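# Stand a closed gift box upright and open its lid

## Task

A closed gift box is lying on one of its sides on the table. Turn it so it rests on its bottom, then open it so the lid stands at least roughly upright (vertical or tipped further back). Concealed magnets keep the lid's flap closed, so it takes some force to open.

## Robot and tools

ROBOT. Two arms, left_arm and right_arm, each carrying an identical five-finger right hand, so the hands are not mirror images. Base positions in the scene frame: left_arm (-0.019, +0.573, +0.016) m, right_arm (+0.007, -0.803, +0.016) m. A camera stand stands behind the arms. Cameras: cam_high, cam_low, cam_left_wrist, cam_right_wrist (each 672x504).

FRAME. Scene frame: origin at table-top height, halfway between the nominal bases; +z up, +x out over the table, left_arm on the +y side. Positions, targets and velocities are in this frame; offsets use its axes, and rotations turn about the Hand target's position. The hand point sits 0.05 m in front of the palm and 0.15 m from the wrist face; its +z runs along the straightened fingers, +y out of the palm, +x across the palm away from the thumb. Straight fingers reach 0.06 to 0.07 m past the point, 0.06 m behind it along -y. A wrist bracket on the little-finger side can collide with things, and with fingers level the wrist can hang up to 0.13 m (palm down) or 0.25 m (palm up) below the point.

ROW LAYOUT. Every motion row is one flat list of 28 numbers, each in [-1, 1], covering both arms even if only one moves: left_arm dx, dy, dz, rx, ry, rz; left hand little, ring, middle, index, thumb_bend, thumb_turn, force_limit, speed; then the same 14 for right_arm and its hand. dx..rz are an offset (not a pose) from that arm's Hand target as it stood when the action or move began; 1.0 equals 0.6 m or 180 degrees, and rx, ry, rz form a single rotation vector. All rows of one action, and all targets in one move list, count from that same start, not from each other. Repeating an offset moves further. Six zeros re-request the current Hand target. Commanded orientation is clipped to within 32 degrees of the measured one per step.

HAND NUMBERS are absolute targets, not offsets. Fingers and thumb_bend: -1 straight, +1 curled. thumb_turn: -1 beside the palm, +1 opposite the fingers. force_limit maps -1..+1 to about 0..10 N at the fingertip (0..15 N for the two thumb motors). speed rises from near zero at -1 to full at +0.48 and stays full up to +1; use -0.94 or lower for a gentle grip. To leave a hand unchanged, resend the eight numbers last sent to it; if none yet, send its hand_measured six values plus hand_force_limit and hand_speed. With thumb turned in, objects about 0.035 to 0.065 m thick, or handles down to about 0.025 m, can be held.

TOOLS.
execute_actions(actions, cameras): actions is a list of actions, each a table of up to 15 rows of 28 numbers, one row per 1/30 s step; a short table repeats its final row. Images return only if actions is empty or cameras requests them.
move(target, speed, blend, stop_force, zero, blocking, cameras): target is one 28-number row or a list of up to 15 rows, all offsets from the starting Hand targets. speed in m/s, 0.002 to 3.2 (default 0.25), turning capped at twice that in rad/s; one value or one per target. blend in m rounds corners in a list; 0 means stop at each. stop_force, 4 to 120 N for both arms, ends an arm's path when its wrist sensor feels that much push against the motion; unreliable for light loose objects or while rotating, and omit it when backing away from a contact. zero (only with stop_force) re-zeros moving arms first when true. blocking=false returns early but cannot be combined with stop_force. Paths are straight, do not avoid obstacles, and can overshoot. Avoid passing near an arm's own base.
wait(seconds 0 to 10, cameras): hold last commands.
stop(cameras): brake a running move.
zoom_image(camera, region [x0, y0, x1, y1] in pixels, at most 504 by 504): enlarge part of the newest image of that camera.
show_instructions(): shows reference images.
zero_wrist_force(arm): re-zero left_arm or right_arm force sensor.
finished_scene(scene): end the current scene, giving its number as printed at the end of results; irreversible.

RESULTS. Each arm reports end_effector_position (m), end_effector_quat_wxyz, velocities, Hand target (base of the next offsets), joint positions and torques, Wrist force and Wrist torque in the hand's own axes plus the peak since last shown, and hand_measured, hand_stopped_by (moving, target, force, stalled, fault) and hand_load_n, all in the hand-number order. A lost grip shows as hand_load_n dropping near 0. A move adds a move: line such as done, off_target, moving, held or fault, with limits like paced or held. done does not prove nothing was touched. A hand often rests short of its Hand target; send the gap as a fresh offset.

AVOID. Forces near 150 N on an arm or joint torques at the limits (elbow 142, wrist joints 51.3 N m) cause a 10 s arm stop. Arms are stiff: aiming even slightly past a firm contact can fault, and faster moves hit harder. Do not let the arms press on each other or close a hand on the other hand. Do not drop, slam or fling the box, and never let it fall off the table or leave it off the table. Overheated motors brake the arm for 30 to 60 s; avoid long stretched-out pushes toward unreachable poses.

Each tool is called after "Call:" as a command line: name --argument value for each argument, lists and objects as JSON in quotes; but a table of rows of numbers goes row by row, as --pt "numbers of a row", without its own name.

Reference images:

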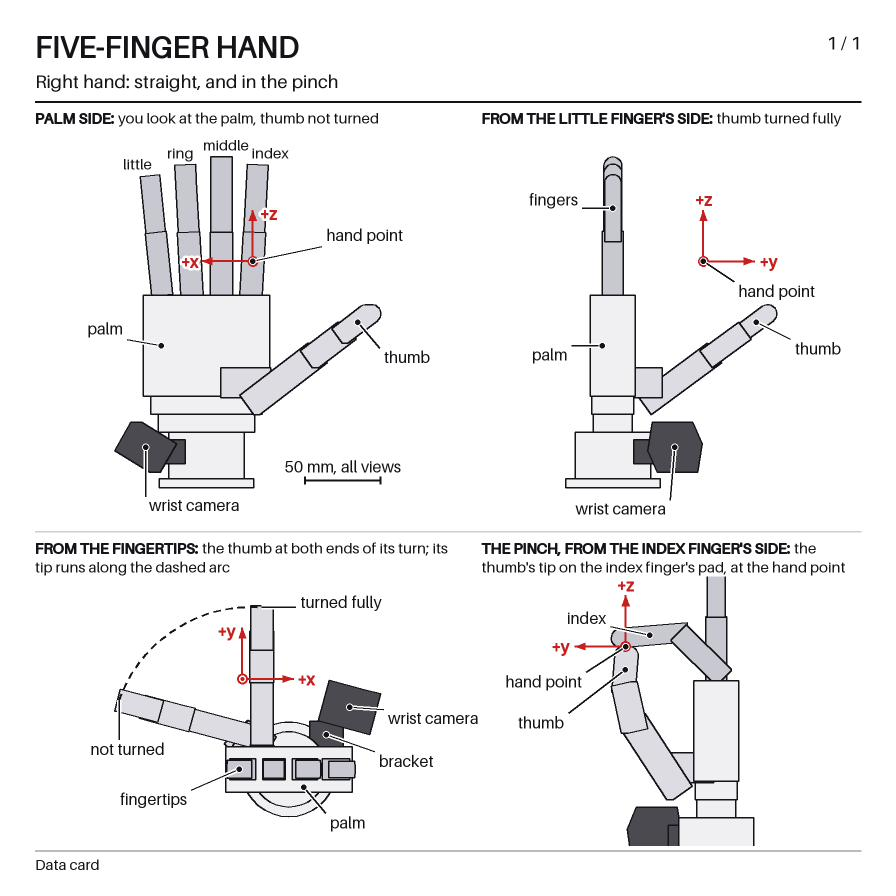

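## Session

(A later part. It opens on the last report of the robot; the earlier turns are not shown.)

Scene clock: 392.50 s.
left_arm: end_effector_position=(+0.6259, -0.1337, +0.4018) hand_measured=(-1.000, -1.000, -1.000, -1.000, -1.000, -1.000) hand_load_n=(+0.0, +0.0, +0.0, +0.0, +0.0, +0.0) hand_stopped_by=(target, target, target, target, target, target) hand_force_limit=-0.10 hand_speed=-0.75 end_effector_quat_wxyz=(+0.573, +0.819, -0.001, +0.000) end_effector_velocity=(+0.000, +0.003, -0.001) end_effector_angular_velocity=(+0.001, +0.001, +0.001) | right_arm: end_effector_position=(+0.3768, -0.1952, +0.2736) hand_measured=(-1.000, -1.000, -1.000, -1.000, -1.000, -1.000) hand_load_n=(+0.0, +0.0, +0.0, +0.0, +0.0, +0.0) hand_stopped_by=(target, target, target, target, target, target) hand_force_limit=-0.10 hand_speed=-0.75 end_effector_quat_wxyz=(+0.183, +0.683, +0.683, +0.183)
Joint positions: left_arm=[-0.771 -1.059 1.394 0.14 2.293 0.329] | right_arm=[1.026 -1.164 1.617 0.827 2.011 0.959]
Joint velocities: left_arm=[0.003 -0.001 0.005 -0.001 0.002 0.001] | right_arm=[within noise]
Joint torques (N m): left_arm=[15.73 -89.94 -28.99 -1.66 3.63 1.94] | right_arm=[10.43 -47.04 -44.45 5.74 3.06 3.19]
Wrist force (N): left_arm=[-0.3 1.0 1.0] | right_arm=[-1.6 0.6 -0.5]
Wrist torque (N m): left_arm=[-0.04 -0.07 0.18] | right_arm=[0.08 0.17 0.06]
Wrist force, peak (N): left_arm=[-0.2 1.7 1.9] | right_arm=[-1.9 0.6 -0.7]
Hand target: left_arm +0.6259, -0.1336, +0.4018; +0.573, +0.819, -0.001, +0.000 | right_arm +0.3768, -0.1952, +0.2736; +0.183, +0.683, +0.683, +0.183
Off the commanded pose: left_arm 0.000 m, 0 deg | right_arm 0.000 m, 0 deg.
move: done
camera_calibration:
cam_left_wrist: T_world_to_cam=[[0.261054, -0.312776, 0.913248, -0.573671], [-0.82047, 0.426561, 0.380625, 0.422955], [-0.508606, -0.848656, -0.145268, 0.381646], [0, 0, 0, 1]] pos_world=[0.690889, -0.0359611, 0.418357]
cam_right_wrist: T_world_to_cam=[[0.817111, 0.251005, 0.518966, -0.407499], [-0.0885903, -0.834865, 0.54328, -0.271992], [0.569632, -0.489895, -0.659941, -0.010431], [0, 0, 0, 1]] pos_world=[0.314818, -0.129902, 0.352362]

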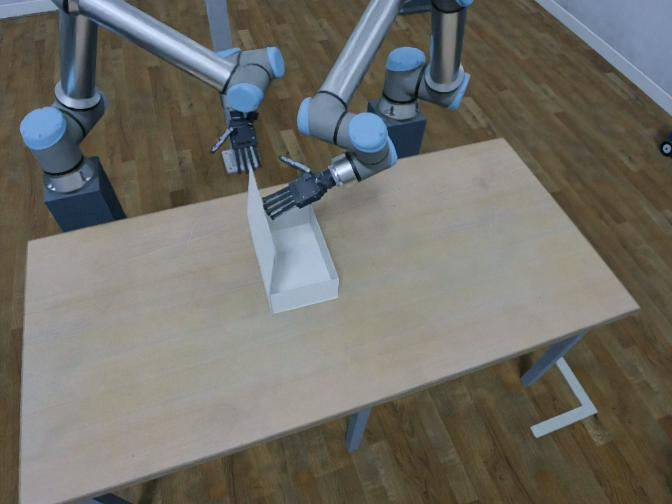

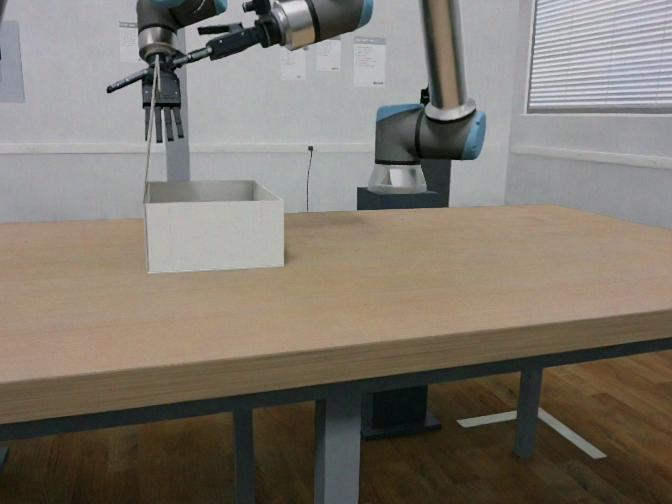

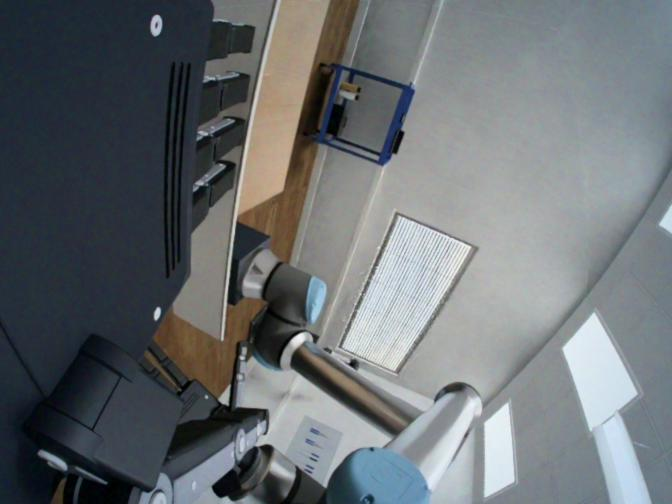

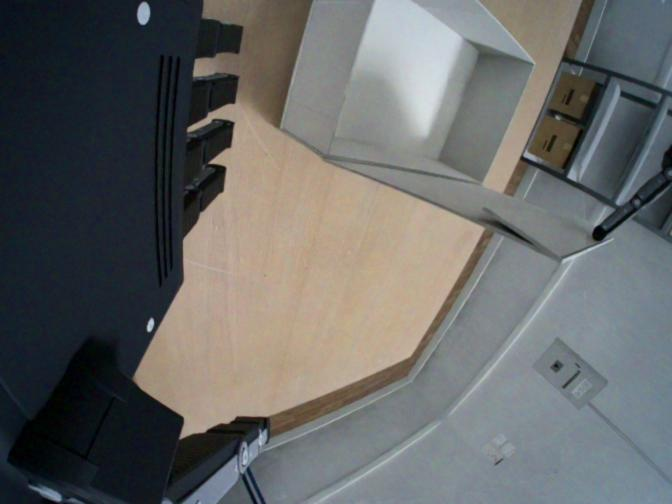

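Call:
move --target '[0,-0.06,0.0,0,0,0,-1,-1,-1,-1,-1,-1,-0.1,-0.75,0,0,0,0,0,0,-1,-1,-1,-1,-1,-1,-0.1,-0.75]' --speed 0.05 --cameras '["cam_low","cam_right_wrist"]'

Call:
zoom_image --camera "cam_low" --region '[90, 30, 300, 280]'

Scene clock: 397.50 s.
left_arm: end_effector_position=(+0.6259, -0.1698, +0.4019) hand_measured=(-1.000, -1.000, -1.000, -1.000, -1.000, -1.000) hand_load_n=(+0.0, +0.0, +0.0, +0.0, +0.0, +0.0) hand_stopped_by=(target, target, target, target, target, target) hand_force_limit=-0.10 hand_speed=-0.75 end_effector_quat_wxyz=(+0.573, +0.819, -0.001, +0.000) | right_arm: end_effector_position=(+0.3768, -0.1952, +0.2736) hand_measured=(-1.000, -1.000, -1.000, -1.000, -1.000, -1.000) hand_load_n=(+0.0, +0.0, +0.0, +0.0, -0.5, +0.0) hand_stopped_by=(target, target, target, target, target, target) hand_force_limit=-0.10 hand_speed=-0.75 end_effector_quat_wxyz=(+0.183, +0.683, +0.683, +0.183)
Joint positions: left_arm=[-0.803 -1.029 1.346 0.146 2.265 0.31] | right_arm=[1.026 -1.164 1.617 0.827 2.011 0.959]
Joint torques (N m): left_arm=[13.88 -89.87 -29.84 0.82 2.34 1.69] | right_arm=[10.61 -47.65 -44.82 6.23 3.05 3.01]
Wrist force (N): left_arm=[-0.1 1.1 1.3] | right_arm=[-1.7 0.4 -0.4]
Wrist torque (N m): left_arm=[-0.04 -0.10 0.21] | right_arm=[0.06 0.19 0.05]
Wrist force, peak (N): left_arm=[-0.5 1.1 1.7] | right_arm=[-2.0 0.4 -0.6]
Hand target: left_arm +0.6259, -0.1696, +0.4018; +0.573, +0.819, -0.001, +0.000 | right_arm +0.3768, -0.1952, +0.2736; +0.183, +0.683, +0.683, +0.183
Off the commanded pose: left_arm 0.000 m, 0 deg | right_arm 0.000 m, 0 deg.
move: done
camera_calibration:
cam_right_wrist: T_world_to_cam=[[0.817111, 0.251005, 0.518966, -0.407499], [-0.0885903, -0.834865, 0.54328, -0.271992], [0.569632, -0.489895, -0.659941, -0.010431], [0, 0, 0, 1]] pos_world=[0.314818, -0.129902, 0.352362]
Images, in order (width x height): cam_low 672x504, cam_right_wrist 672x504.

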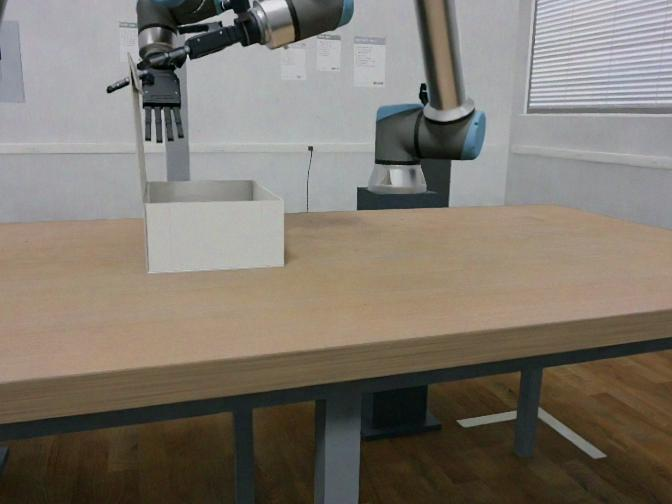

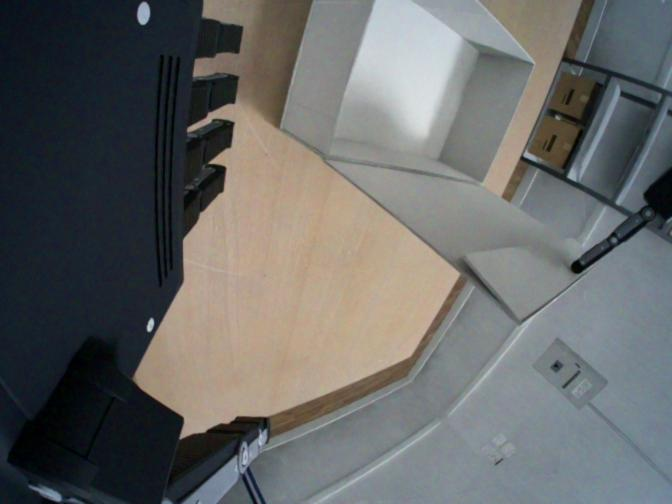

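Scaled by 2.016.

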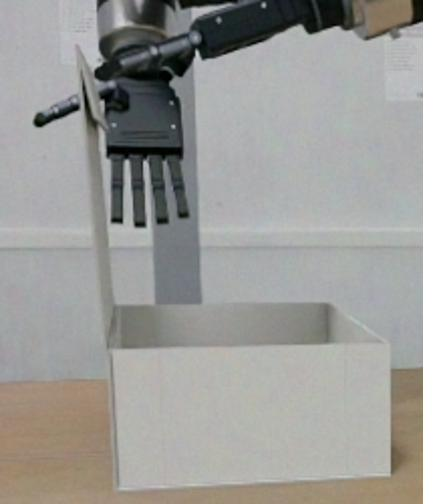

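Call:
move --pt "0 -0.05 -0.002 0 0 0 -1 -1 -1 -1 -1 -1 -0.1 -0.75 0 0 0 0 0 0 -1 -1 -1 -1 -1 -1 -0.1 -0.75" --pt "0 0.03 0.0 0 0 0 -1 -1 -1 -1 -1 -1 -0.1 -0.75 0 0 0 0 0 0 -1 -1 -1 -1 -1 -1 -0.1 -0.75" --speed 0.05 --cameras '["cam_low","cam_right_wrist","cam_high"]'

Call:
zoom_image --camera "cam_low" --region '[90, 30, 300, 280]'

Scene clock: 404.97 s.
left_arm: end_effector_position=(+0.6259, -0.1513, +0.4018) hand_measured=(-1.000, -1.000, -1.000, -1.000, -1.000, -1.000) hand_load_n=(+0.0, +0.0, +0.0, +0.0, +0.0, +0.0) hand_stopped_by=(target, target, target, target, target, target) hand_force_limit=-0.10 hand_speed=-0.75 end_effector_quat_wxyz=(+0.573, +0.819, -0.001, +0.000) end_effector_velocity=(+0.000, -0.003, +0.002) end_effector_angular_velocity=(-0.002, -0.002, -0.001) | right_arm: end_effector_position=(+0.3768, -0.1952, +0.2736) hand_measured=(-1.000, -1.000, -1.000, -1.000, -1.000, -1.000) hand_load_n=(+0.0, +0.0, +0.0, +0.0, +0.0, +0.0) hand_stopped_by=(target, target, target, target, target, target) hand_force_limit=-0.10 hand_speed=-0.75 end_effector_quat_wxyz=(+0.183, +0.683, +0.683, +0.183)
Joint positions: left_arm=[-0.787 -1.045 1.371 0.142 2.279 0.319] | right_arm=[1.026 -1.164 1.617 0.827 2.011 0.959]
Joint velocities: left_arm=[-0.003 0.001 -0.005 0 -0.001 -0.001] | right_arm=[within noise]
Joint torques (N m): left_arm=[-12.62 -67.03 -52.22 -0.54 -1.03 -1.27] | right_arm=[10 -46.23 -44.3 6.21 2.91 2.82]
Wrist force (N): left_arm=[-0.4 0.7 1.1] | right_arm=[-1.5 0.7 -0.5]
Wrist torque (N m): left_arm=[-0.08 -0.07 -0.03] | right_arm=[0.12 0.15 0.07]
Wrist force, peak (N): left_arm=[-0.5 1.3 2.0] | right_arm=[-1.9 0.6 -0.5]
Hand target: left_arm +0.6259, -0.1516, +0.4018; +0.573, +0.819, -0.001, +0.000 | right_arm +0.3768, -0.1952, +0.2736; +0.183, +0.683, +0.683, +0.183
Off the commanded pose: left_arm 0.000 m, 0 deg | right_arm 0.000 m, 0 deg.
move: done
camera_calibration:
cam_right_wrist: T_world_to_cam=[[0.817111, 0.251005, 0.518966, -0.407499], [-0.0885903, -0.834865, 0.54328, -0.271992], [0.569632, -0.489895, -0.659941, -0.010431], [0, 0, 0, 1]] pos_world=[0.314818, -0.129902, 0.352362]
Images, in order (width x height): cam_high 672x504, cam_low 672x504, cam_right_wrist 672x504.

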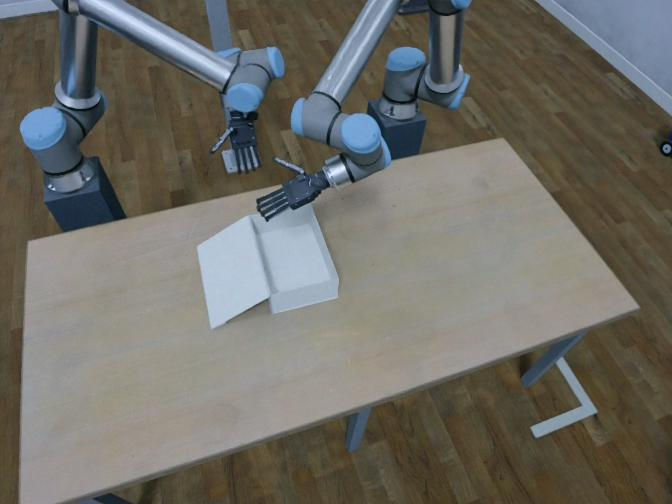

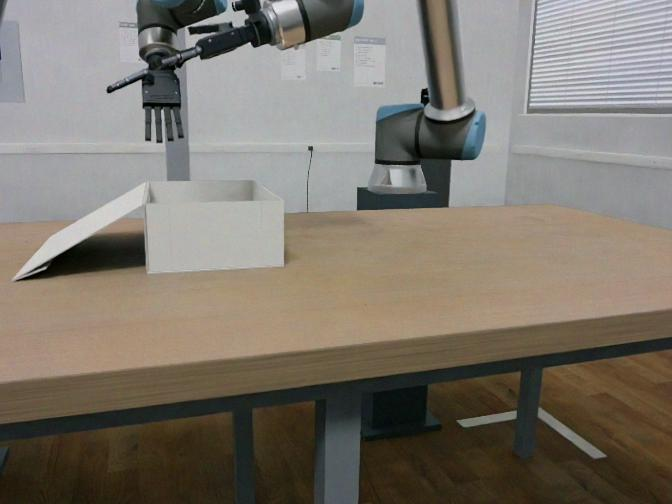

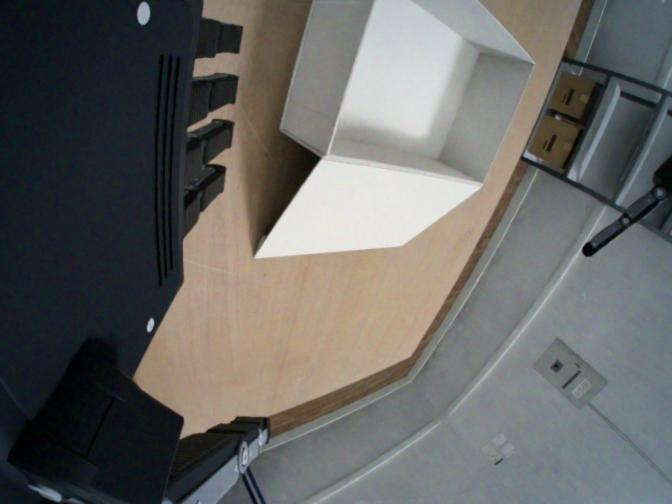

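Scaled by 2.016.

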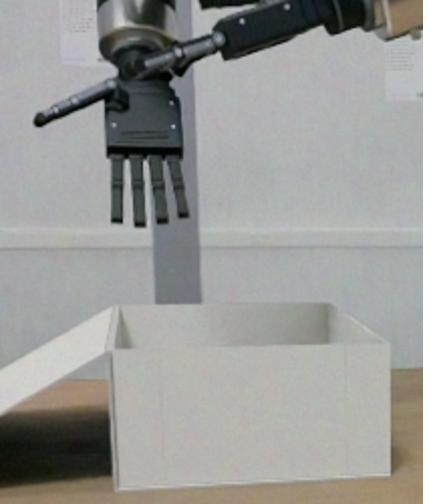

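Call:
finished_scene --scene 1

The scene is finished: the task was done.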